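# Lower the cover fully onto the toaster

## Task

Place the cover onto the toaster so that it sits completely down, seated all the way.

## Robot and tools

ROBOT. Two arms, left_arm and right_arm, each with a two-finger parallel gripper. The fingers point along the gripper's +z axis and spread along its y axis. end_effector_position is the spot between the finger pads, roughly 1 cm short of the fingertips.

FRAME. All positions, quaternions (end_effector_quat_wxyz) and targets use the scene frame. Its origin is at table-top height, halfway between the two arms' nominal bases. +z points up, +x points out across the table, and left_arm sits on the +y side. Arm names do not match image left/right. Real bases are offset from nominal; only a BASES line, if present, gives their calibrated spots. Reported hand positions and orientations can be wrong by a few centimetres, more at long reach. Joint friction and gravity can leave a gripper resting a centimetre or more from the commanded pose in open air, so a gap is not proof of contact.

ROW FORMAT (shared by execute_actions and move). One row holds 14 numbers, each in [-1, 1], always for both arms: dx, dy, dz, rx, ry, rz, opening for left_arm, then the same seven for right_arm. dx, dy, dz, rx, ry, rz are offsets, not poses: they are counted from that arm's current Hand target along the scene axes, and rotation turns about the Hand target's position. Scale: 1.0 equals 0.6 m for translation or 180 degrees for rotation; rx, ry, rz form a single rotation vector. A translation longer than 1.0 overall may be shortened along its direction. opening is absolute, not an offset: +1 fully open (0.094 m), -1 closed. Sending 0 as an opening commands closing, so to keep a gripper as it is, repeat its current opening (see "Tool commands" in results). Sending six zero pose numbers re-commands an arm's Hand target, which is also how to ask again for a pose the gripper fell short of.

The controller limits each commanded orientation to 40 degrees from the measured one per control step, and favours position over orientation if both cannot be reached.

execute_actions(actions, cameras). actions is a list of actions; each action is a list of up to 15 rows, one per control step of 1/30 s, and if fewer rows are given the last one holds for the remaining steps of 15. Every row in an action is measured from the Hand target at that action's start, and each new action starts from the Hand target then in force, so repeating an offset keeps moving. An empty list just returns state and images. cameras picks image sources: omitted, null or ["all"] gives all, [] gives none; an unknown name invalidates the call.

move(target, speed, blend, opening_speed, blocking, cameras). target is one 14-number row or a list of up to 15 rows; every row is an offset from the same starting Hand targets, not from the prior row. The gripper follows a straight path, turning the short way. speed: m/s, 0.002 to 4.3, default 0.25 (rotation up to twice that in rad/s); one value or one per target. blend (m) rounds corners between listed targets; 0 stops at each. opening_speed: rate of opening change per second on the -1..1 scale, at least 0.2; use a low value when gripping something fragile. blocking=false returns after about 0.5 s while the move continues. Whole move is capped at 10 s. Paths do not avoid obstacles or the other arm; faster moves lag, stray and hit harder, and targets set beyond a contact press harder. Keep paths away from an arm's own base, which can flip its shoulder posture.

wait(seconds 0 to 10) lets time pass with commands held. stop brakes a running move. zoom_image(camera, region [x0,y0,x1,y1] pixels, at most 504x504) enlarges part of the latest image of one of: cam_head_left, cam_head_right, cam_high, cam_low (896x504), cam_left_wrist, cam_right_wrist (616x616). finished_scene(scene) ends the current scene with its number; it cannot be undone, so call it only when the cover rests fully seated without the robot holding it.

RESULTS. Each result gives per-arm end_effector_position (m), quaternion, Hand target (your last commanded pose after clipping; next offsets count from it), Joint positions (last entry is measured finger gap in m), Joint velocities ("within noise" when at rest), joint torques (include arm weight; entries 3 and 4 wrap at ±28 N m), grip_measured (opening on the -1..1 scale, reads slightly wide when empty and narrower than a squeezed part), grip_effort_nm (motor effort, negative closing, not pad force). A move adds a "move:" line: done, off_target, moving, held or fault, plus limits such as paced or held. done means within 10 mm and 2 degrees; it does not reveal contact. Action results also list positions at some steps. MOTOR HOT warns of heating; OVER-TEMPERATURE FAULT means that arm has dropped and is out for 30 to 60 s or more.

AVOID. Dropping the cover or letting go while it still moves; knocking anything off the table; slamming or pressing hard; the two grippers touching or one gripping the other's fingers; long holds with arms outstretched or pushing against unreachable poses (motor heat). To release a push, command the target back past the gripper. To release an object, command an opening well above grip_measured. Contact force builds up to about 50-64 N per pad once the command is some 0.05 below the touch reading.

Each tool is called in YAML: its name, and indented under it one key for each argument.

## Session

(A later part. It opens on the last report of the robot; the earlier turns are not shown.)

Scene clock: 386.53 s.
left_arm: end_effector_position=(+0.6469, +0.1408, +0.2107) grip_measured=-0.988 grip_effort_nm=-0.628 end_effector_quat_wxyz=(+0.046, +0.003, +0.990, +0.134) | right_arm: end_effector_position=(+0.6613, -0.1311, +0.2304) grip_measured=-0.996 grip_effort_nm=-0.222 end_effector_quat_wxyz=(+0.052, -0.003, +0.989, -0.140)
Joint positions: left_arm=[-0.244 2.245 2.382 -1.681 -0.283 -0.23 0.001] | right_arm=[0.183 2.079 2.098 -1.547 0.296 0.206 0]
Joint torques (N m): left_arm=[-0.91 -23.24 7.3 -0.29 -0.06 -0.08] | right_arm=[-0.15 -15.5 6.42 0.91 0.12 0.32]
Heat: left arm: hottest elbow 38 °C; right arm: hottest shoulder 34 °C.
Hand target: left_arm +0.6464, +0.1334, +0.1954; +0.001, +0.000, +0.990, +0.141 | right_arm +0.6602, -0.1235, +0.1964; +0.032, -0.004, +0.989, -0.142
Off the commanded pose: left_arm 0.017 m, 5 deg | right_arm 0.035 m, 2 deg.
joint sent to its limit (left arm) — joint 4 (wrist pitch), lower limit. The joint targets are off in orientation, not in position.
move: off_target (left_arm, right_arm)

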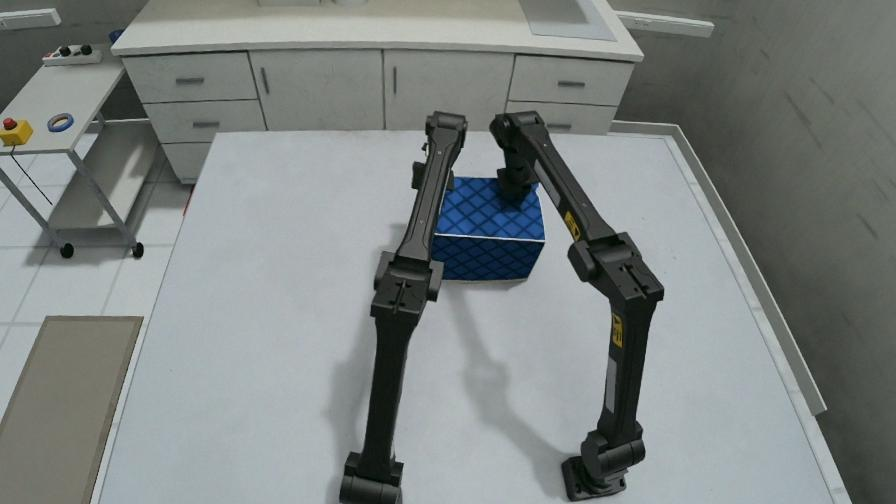

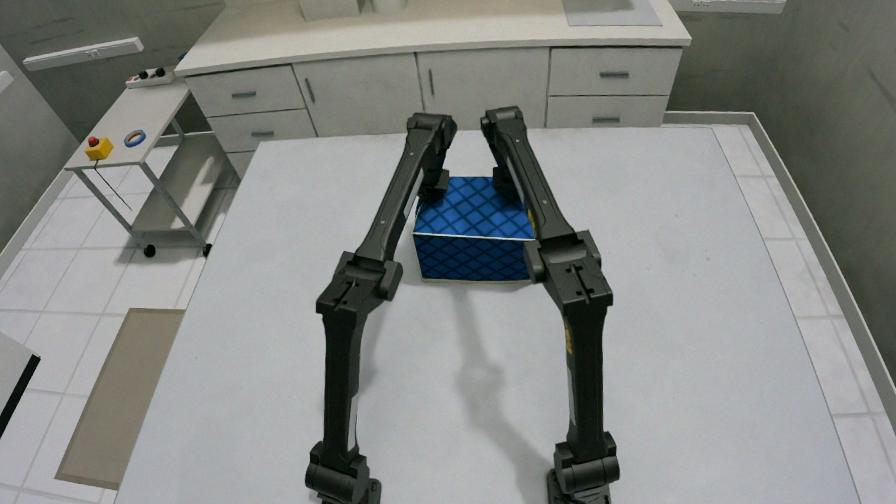

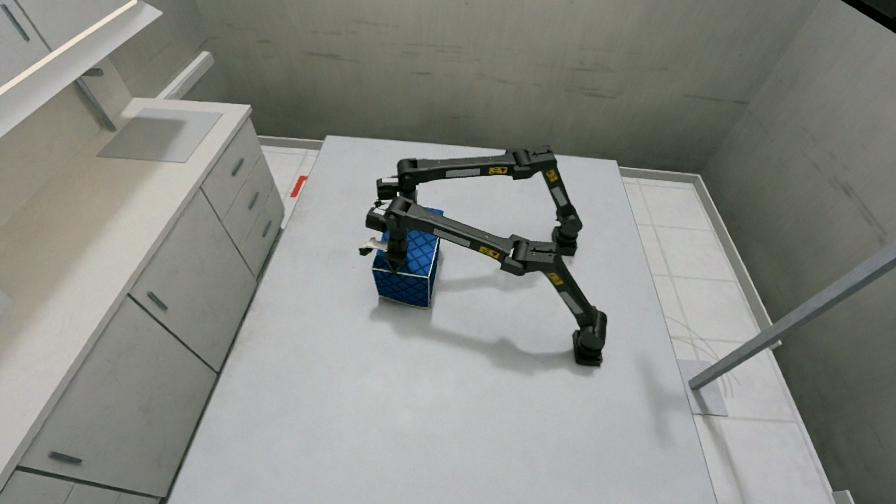

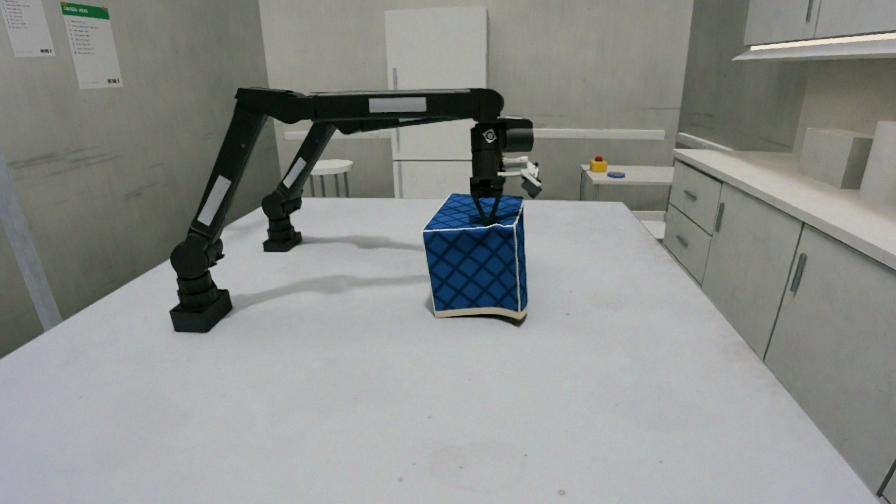

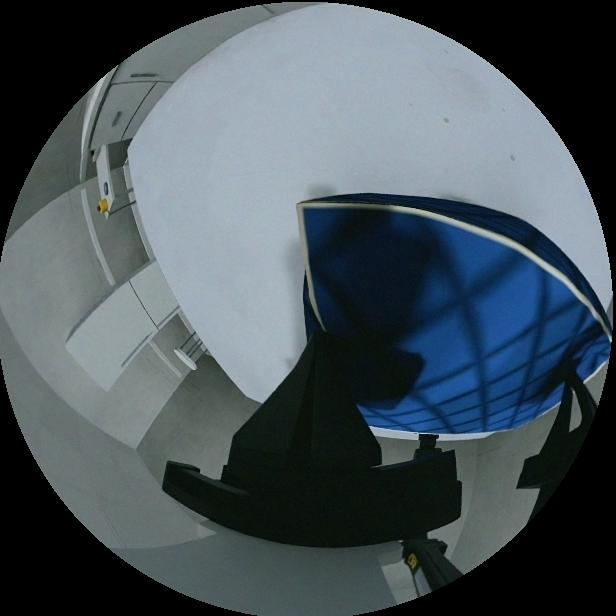

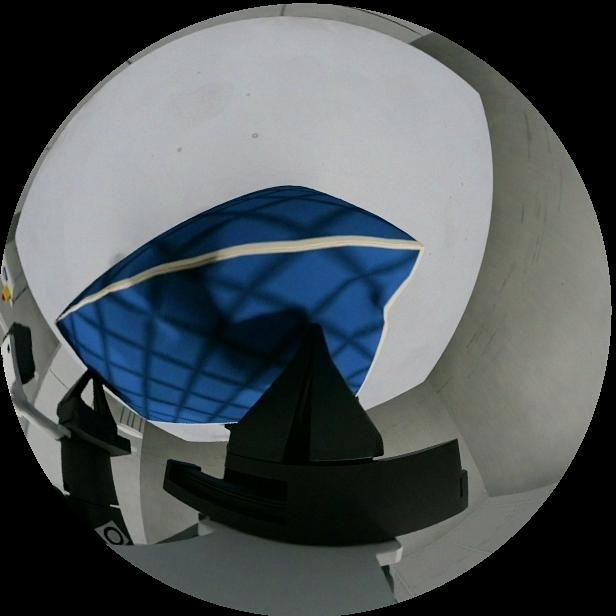

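move:
  target:
    - [0,0,0.15,0,0,0,-1,0,0,0.15,0,0,0,-1]
    - [0.12,-0.04,0.15,0,0,0,-1,0.098,0.03,0.15,0,0,0,-1]
    - [0.12,-0.04,0.05,0,0,0,-1,0.098,0.03,0.07,0,0,0,-1]
    - [0.12,-0.04,-0.02,0,0,0,-1,0.098,0.03,-0.0,0,0,0,-1]
  speed: [0.12,0.12,0.08,0.04]

zoom_image:
  camera: "cam_low"
  region: [370, 170, 580, 340]

Scene clock: 399.27 s.
left_arm: end_effector_position=(+0.7167, +0.1207, +0.2341) grip_measured=-0.988 grip_effort_nm=-0.628 end_effector_quat_wxyz=(+0.142, +0.016, +0.983, +0.119) | right_arm: end_effector_position=(+0.7115, -0.1160, +0.2403) grip_measured=-0.996 grip_effort_nm=-0.217 end_effector_quat_wxyz=(+0.067, -0.006, +0.988, -0.136)
Joint positions: left_arm=[-0.251 2.435 2.776 -1.681 -0.295 -0.179 0.001] | right_arm=[0.188 2.264 2.438 -1.672 0.296 0.203 0]
Joint velocities: left_arm=[within noise] | right_arm=[-0.015 -0.044 0.002 -0.027 0.066 -0.007 0]
Joint torques (N m): left_arm=[0.09 -27.52 7.34 0.4 -0.21 0.02] | right_arm=[-0.03 -16.44 12.77 0.03 0.25 0.21]
Heat: left arm: hottest elbow 37 °C; right arm: hottest shoulder 34 °C.
Hand target: left_arm +0.7166, +0.1207, +0.2381; +0.145, +0.015, +0.982, +0.118 (not the last commanded pose) | right_arm +0.7191, -0.1055, +0.2299; +0.032, -0.004, +0.989, -0.142 (not the last commanded pose)
Off the commanded pose: left_arm 0.052 m, 17 deg | right_arm 0.046 m, 4 deg.
joint sent to its limit (right arm) — joint 4 (wrist pitch), lower limit.
move: held (left_arm; a check stopped the path), off_target (right_arm; braked when a check withheld steps of left_arm); path passed 3 of 4 targets; limits=held
pose unreachable (left arm): on one or more control steps of this call, first in action 0 (counted from 0), this arm could not follow its commanded pose, so it was not sent that pose on those steps. It may still have moved: this result reports where it is.
cause: moving toward the commanded pose would bring a part of the arm too close to another arm (this arm's wrist (the part past joint 4) and the right arm's wrist (the part past joint 4), at the place that arm is still heading or pushing toward).

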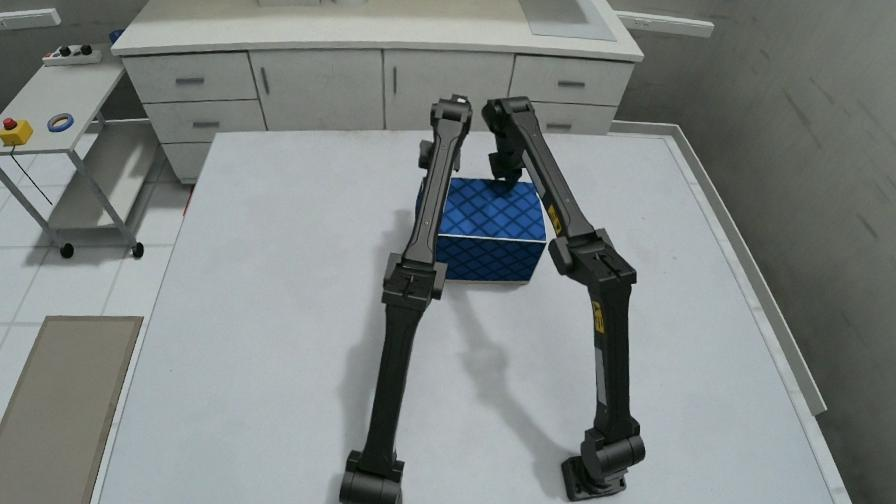

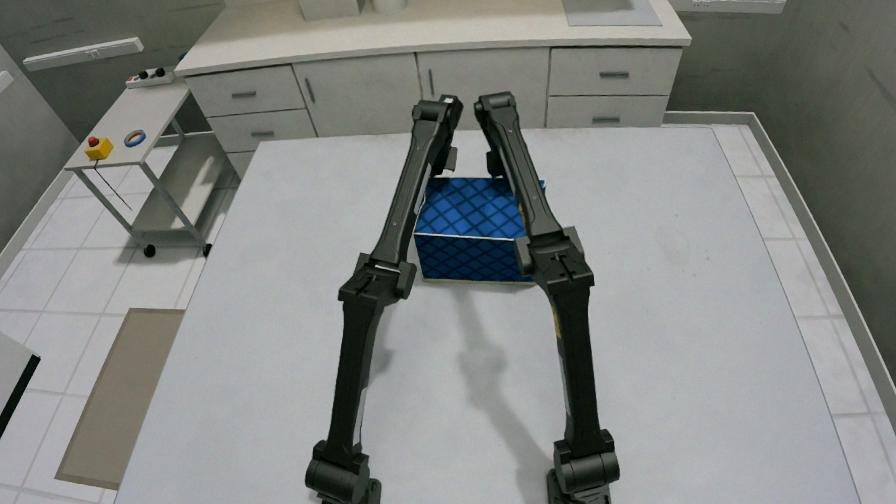

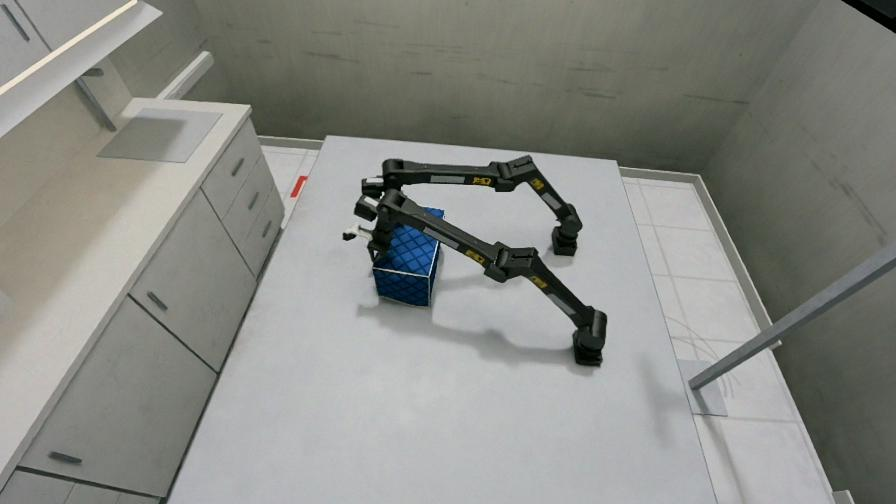

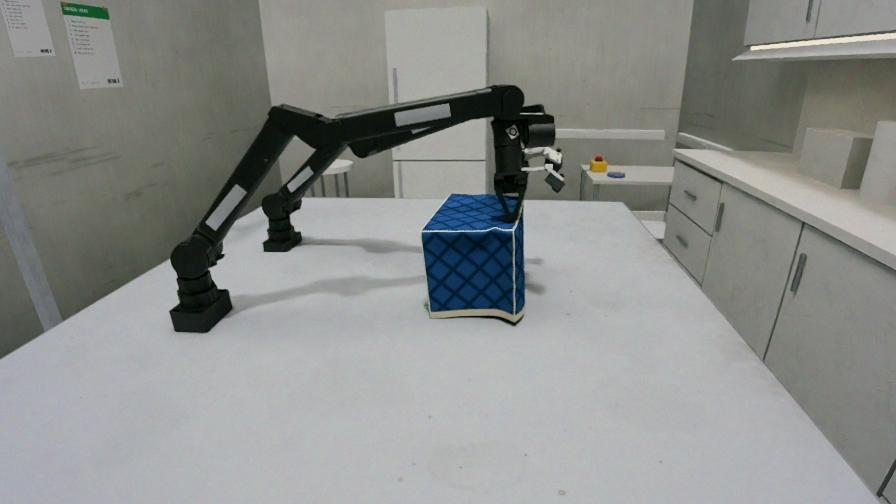

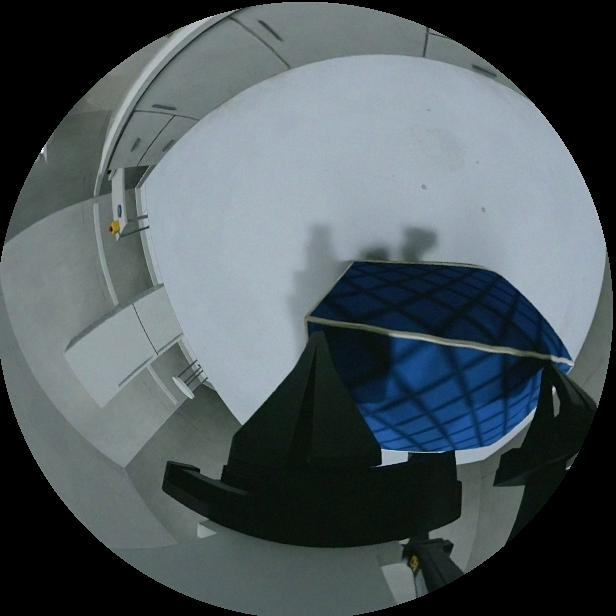

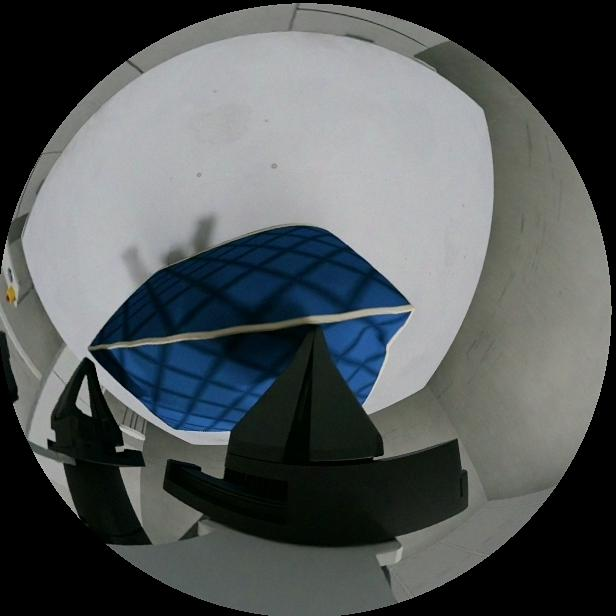

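Scaled by 2.400.

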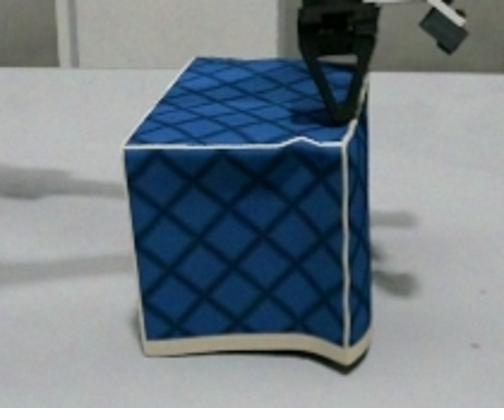

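move:
  target: [0,0.08,0.25,0,0,0,-1,0,0,-0.06,0,0,0,-1]
  speed: 0.1

Scene clock: 414.77 s.
left_arm: end_effector_position=(+0.7159, +0.1578, +0.3489) grip_measured=-0.988 grip_effort_nm=-0.628 end_effector_quat_wxyz=(+0.229, +0.038, +0.966, +0.112) | right_arm: end_effector_position=(+0.7122, -0.1158, +0.2335) grip_measured=-0.996 grip_effort_nm=-0.227 end_effector_quat_wxyz=(+0.062, -0.004, +0.989, -0.137)
Joint positions: left_arm=[-0.202 2.343 2.887 -1.681 -0.288 -0.056 0.001] | right_arm=[0.188 2.274 2.438 -1.672 0.296 0.208 0]
Joint torques (N m): left_arm=[0.97 -28.1 9.72 0.94 -0.11 0.16] | right_arm=[-0.03 -14.74 11.07 0.02 0.17 0.33]
Heat: left arm: hottest shoulder 36 °C; right arm: hottest shoulder 35 °C.
Hand target: left_arm +0.7166, +0.1687, +0.3883; +0.146, +0.015, +0.982, +0.118 | right_arm +0.7190, -0.1055, +0.1939; +0.032, -0.004, +0.989, -0.142
Off the commanded pose: left_arm 0.041 m, 10 deg | right_arm 0.041 m, 3 deg.
elbow stopped short (left arm): the move would have taken joint 3 (elbow) straighter than the controller allows.
joint sent to its limit (right arm) — joint 4 (wrist pitch), lower limit. The joint targets still meet the commanded pose.
move: off_target (left_arm, right_arm)

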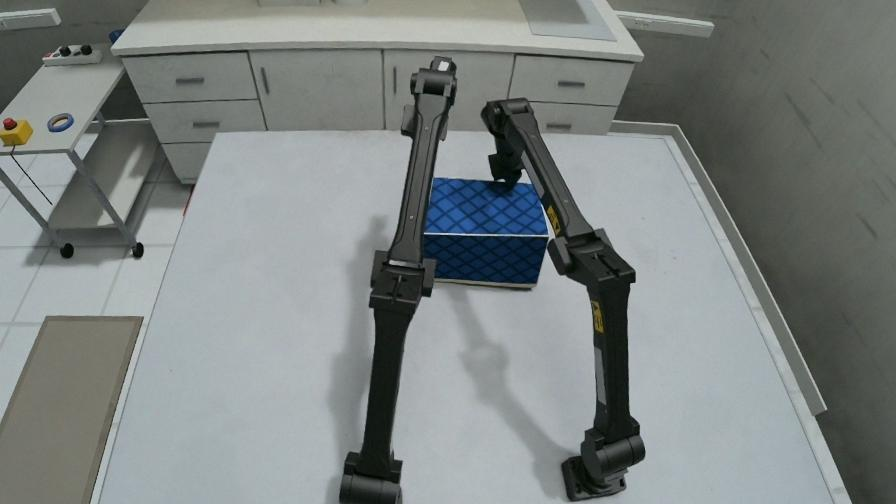

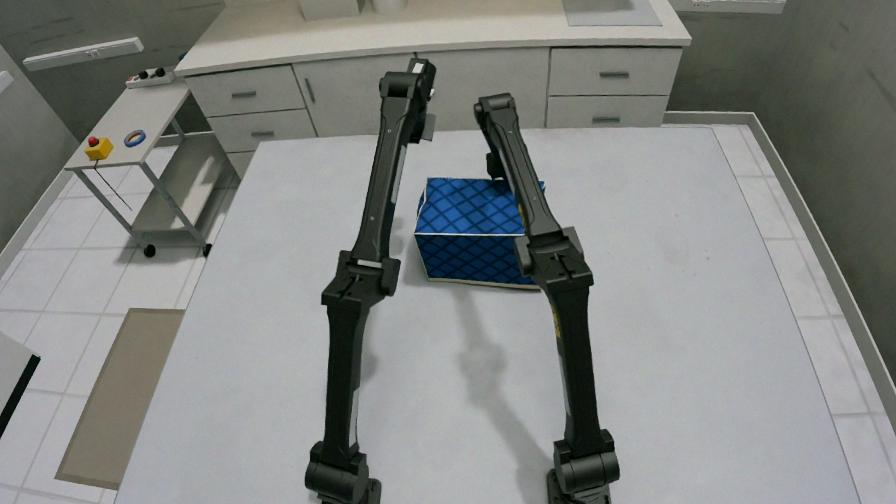

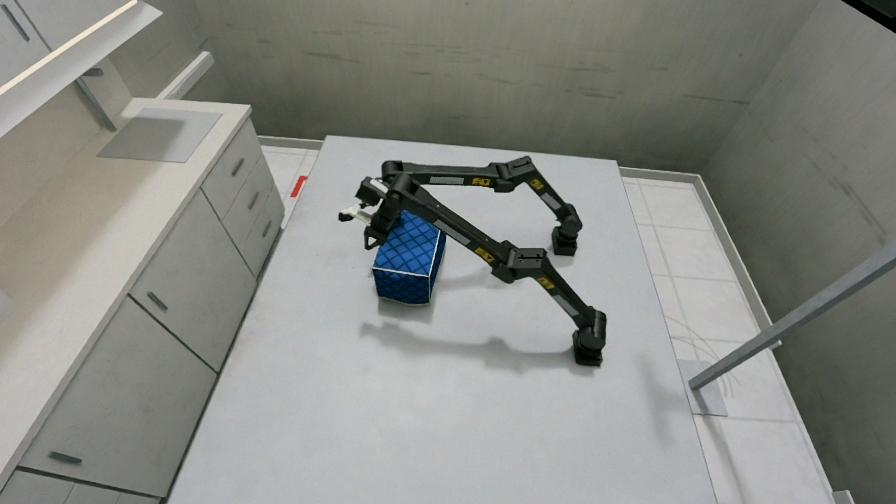

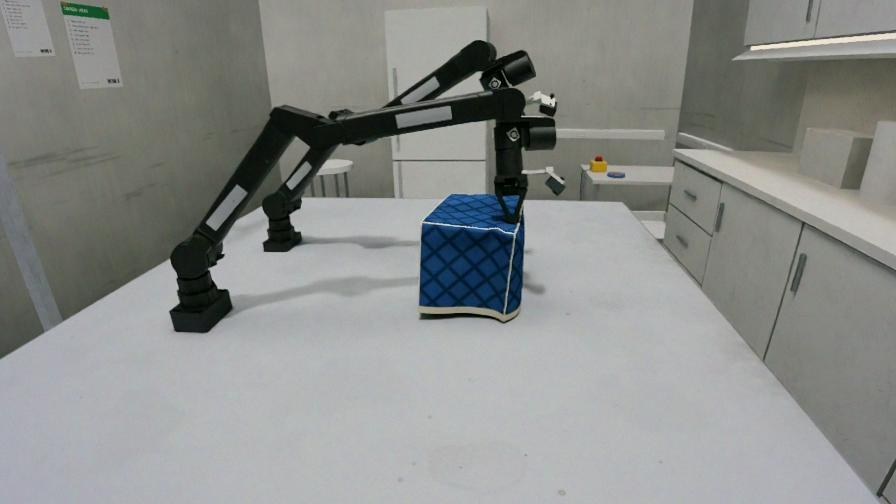

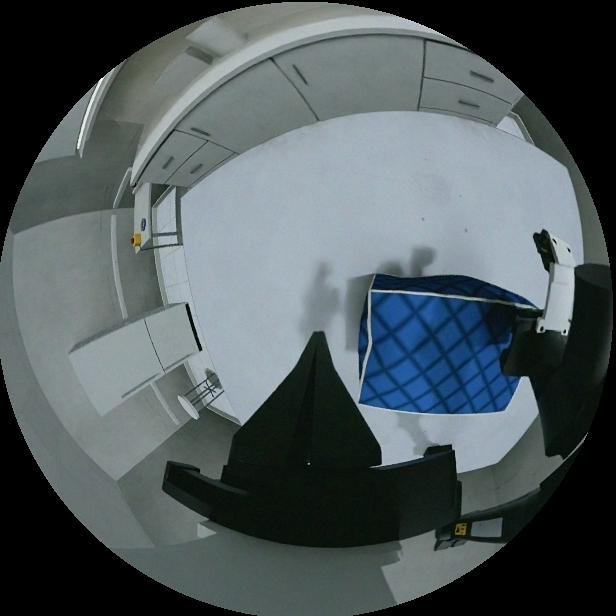

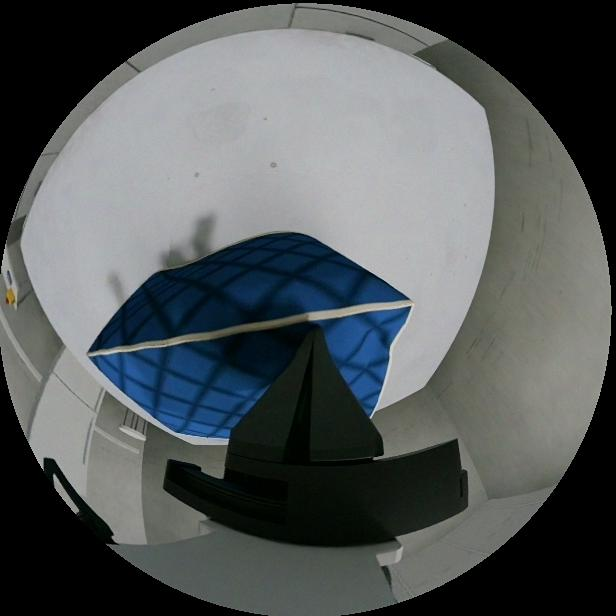

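move:
  target:
    - [-0.05,0.15,0,0,0,0,-1,0,-0.05,0.23,0,0,0,-1]
    - [-0.4,0.3,-0.05,0,0,0,-1,-0.4,-0.35,0.2,0,0,0,-1]
  speed: 0.15
  blend: 0.03

zoom_image:
  camera: "cam_low"
  region: [370, 170, 580, 340]

zoom_image:
  camera: "cam_high"
  region: [340, 180, 480, 320]

zoom_image:
  camera: "cam_head_right"
  region: [390, 160, 580, 300]

Scene clock: 423.00 s.
left_arm: end_effector_position=(+0.4768, +0.3419, +0.3463) grip_measured=-0.988 grip_effort_nm=-0.632 end_effector_quat_wxyz=(+0.128, +0.019, +0.985, +0.116) | right_arm: end_effector_position=(+0.4827, -0.3123, +0.3116) grip_measured=-0.996 grip_effort_nm=-0.227 end_effector_quat_wxyz=(+0.027, -0.001, +0.989, -0.143)
Joint positions: left_arm=[0.088 1.535 1.678 -1.427 -0.199 0.161 0.001] | right_arm=[-0.119 1.542 1.556 -1.505 0.281 -0.096 0]
Joint torques (N m): left_arm=[0.79 -16.56 7.8 1.02 0.03 0.12] | right_arm=[-1.67 -11.81 8.17 0.58 0.09 0.01]
Heat: left arm: hottest shoulder 37 °C; right arm: hottest shoulder 35 °C.
Hand target: left_arm +0.4764, +0.3486, +0.3583; +0.146, +0.016, +0.982, +0.118 | right_arm +0.4791, -0.3156, +0.3140; +0.032, -0.004, +0.989, -0.142
Off the commanded pose: left_arm 0.014 m, 2 deg | right_arm 0.005 m, 1 deg.
move: off_target (left_arm)

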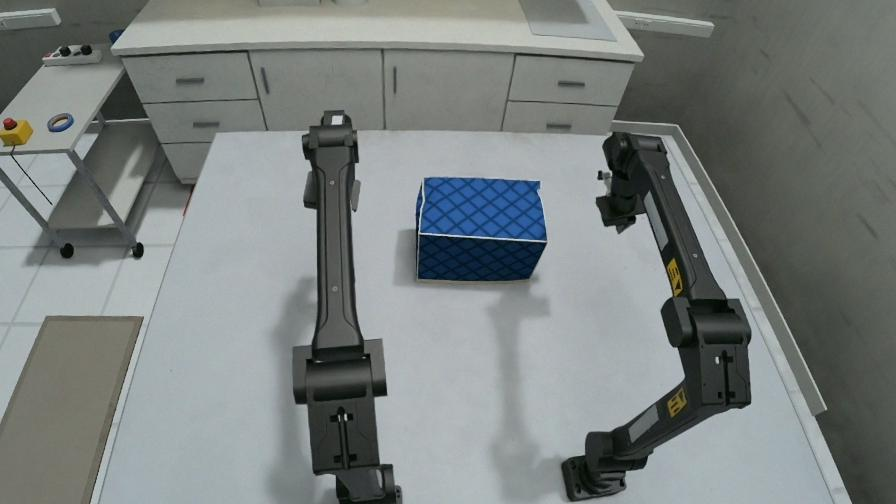

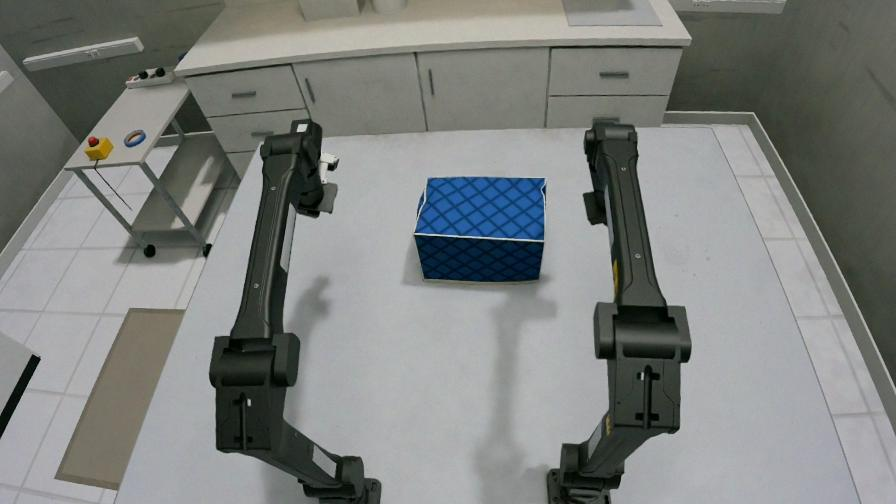

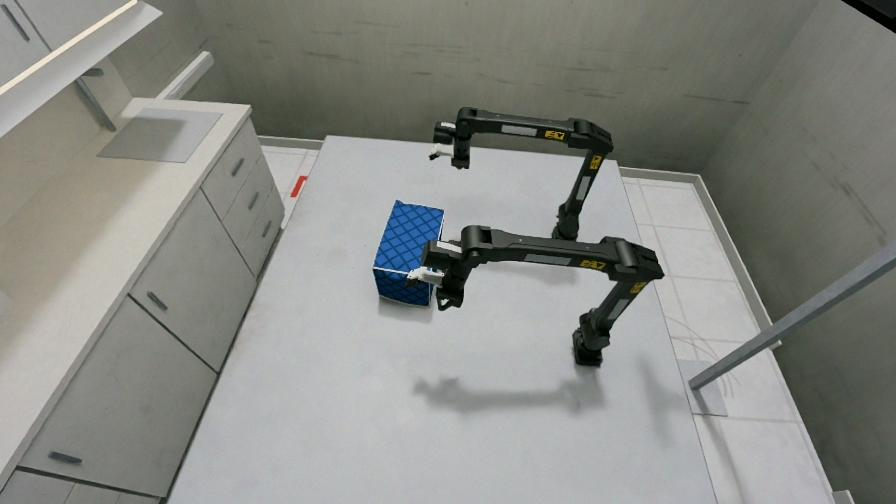

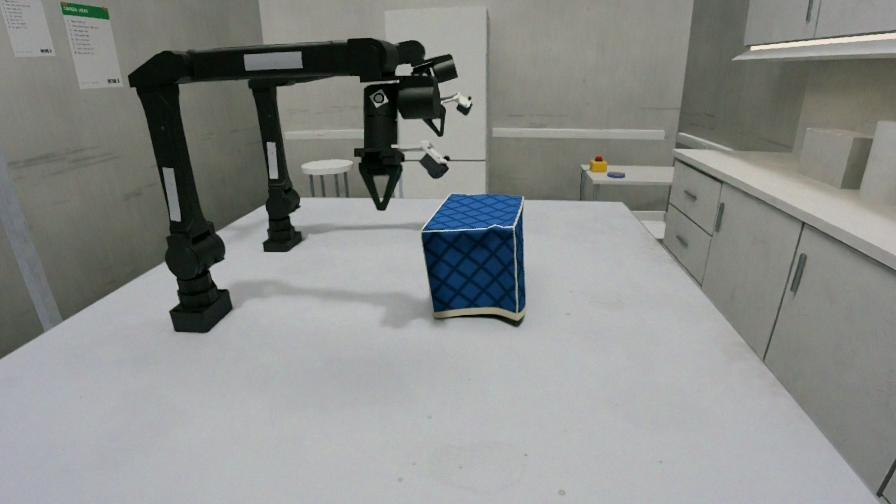

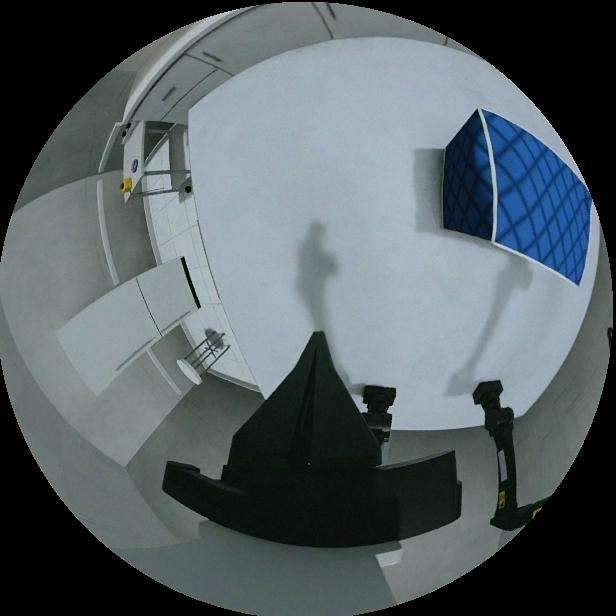

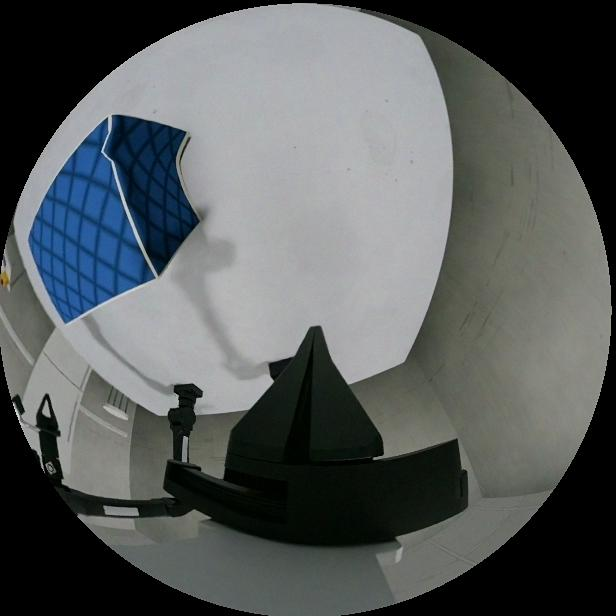

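Scaled by 2.400.

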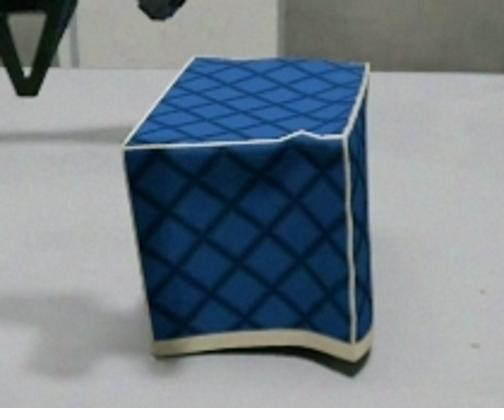

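Scaled by 3.600.

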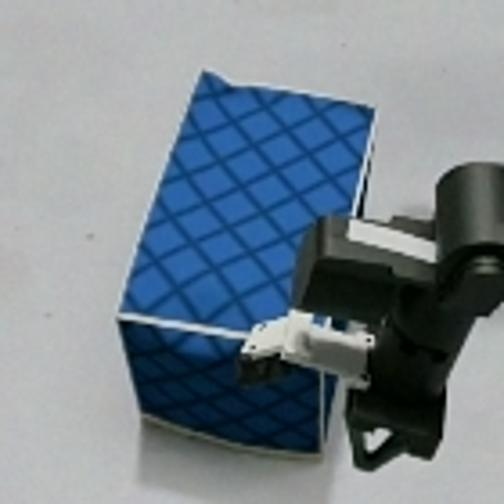

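Scaled by 2.653.

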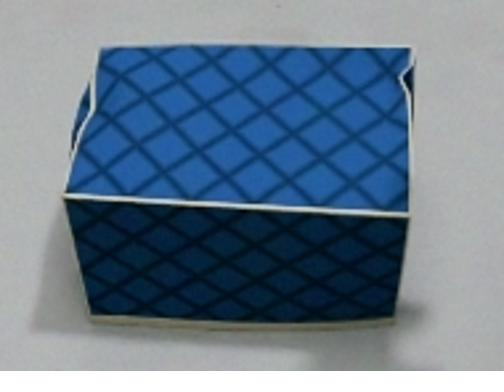

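zoom_image:
  camera: "cam_low"
  region: [420, 290, 540, 335]

Scaled by 4.200.

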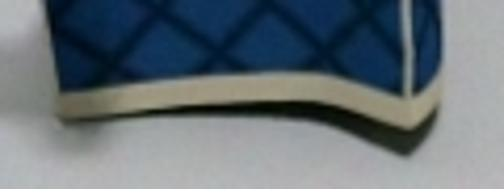

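move:
  target:
    - [0,0,0,0,0,0,-1,0.18,0.2,0,0,0,0,-1]
    - [0,0,0,0,0,0,-1,0.31,0.28,-0.02,0,0,0,-1]
    - [0,0,0,0,0,0,-1,0.33,0.28,-0.16,0,0,0,-1]
    - [0,0,0,0,0,0,-1,0.4,0.28,-0.2,0,0,0,-1]
  speed: [0.15,0.15,0.08,0.04]

zoom_image:
  camera: "cam_low"
  region: [400, 180, 560, 340]

Scene clock: 444.30 s.
left_arm: end_effector_position=(+0.4769, +0.3419, +0.3463) grip_measured=-0.988 grip_effort_nm=-0.628 end_effector_quat_wxyz=(+0.128, +0.019, +0.985, +0.116) | right_arm: end_effector_position=(+0.7023, -0.1486, +0.2316) grip_measured=-0.996 grip_effort_nm=-0.237 end_effector_quat_wxyz=(+0.048, -0.006, +0.989, -0.143)
Joint positions: left_arm=[0.088 1.535 1.678 -1.427 -0.199 0.161 0.001] | right_arm=[0.146 2.225 2.347 -1.647 0.299 0.164 0]
Joint torques (N m): left_arm=[1.08 -16.73 7.94 0.94 0 0.13] | right_arm=[-1.38 -13.68 12.53 0.54 -0.01 0.18]
Heat: left arm: hottest elbow 36 °C; right arm: hottest shoulder 34 °C.
Hand target: left_arm +0.4765, +0.3486, +0.3583; +0.146, +0.015, +0.982, +0.118 | right_arm +0.7190, -0.1475, +0.1939; +0.032, -0.004, +0.989, -0.142
Off the commanded pose: left_arm 0.014 m, 2 deg | right_arm 0.041 m, 2 deg.
move: off_target (left_arm, right_arm)

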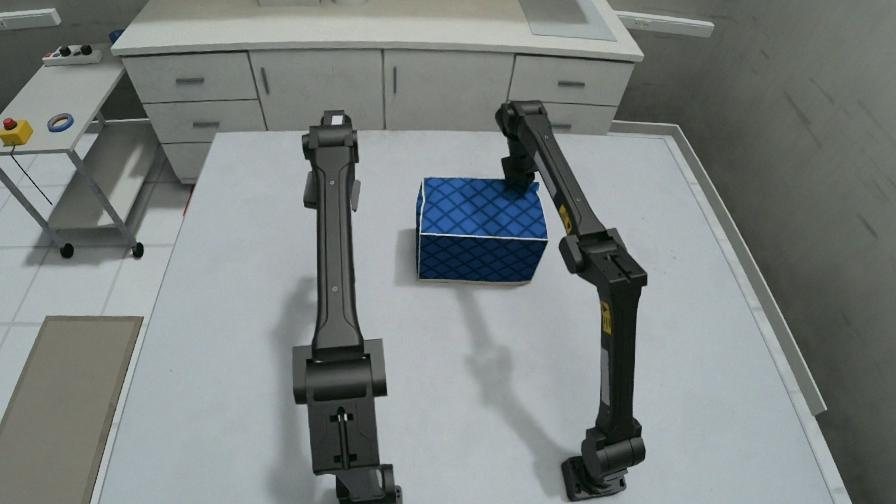

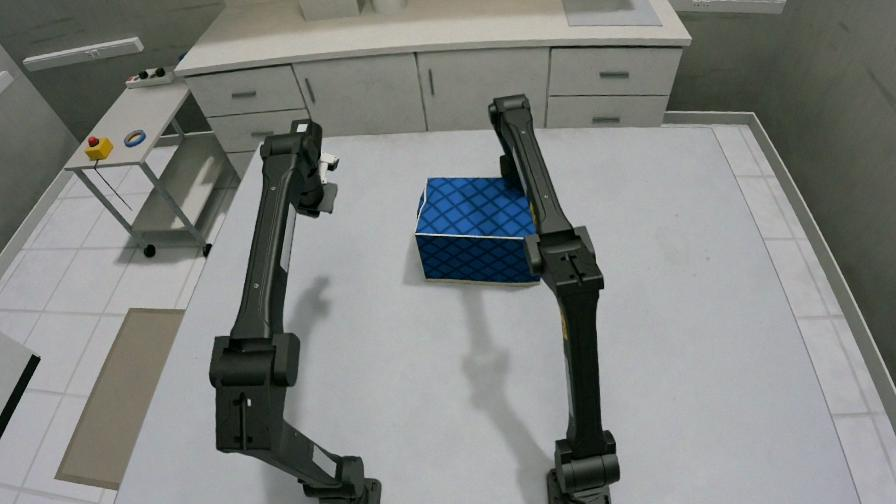

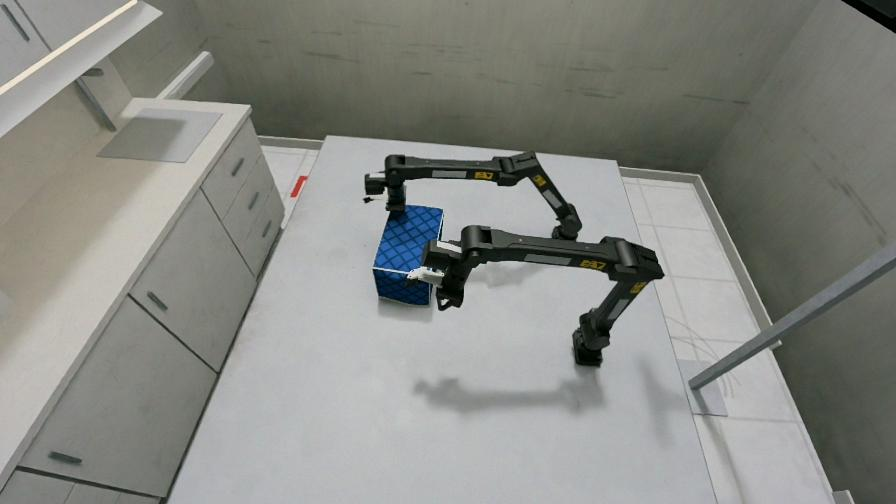

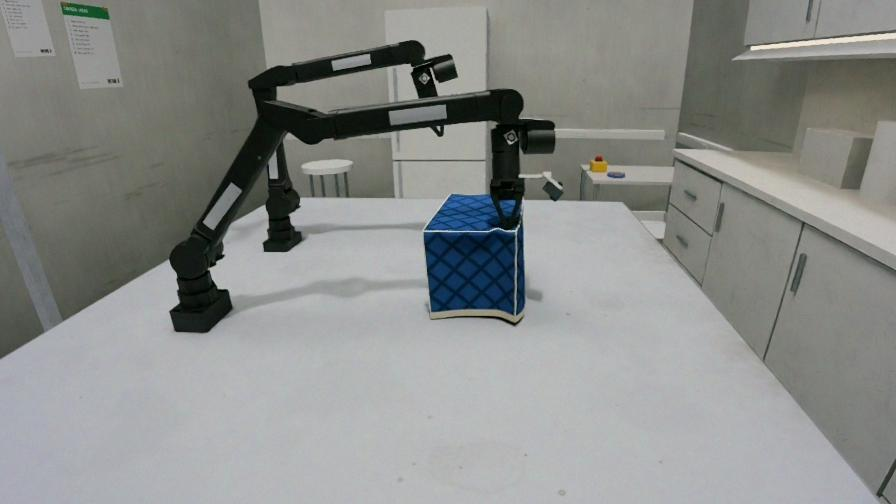

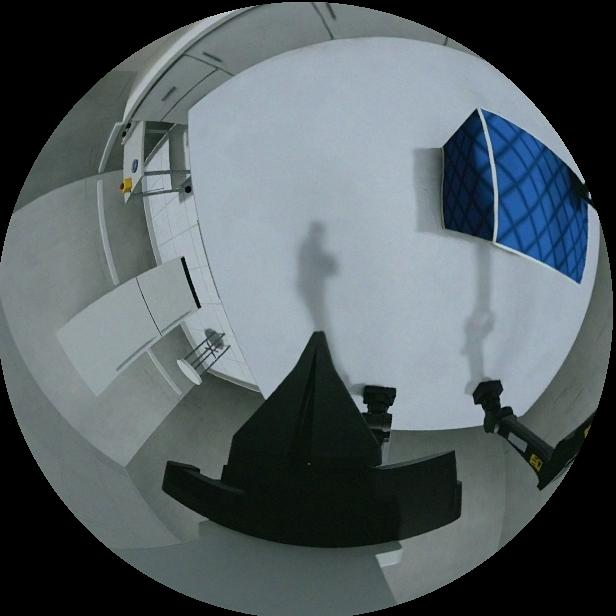

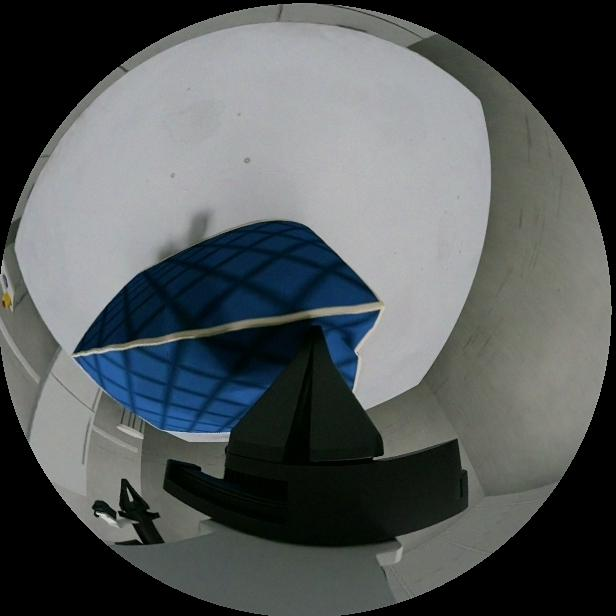

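Scaled by 3.150.

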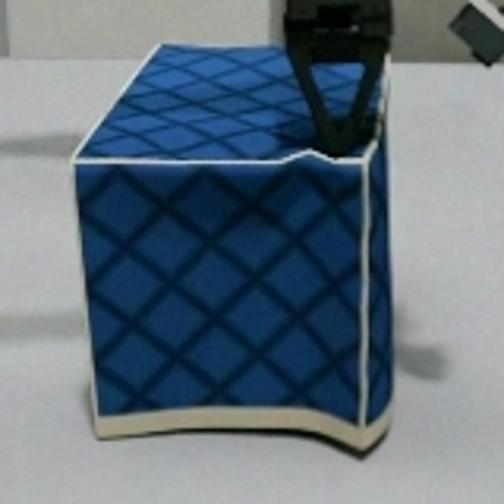

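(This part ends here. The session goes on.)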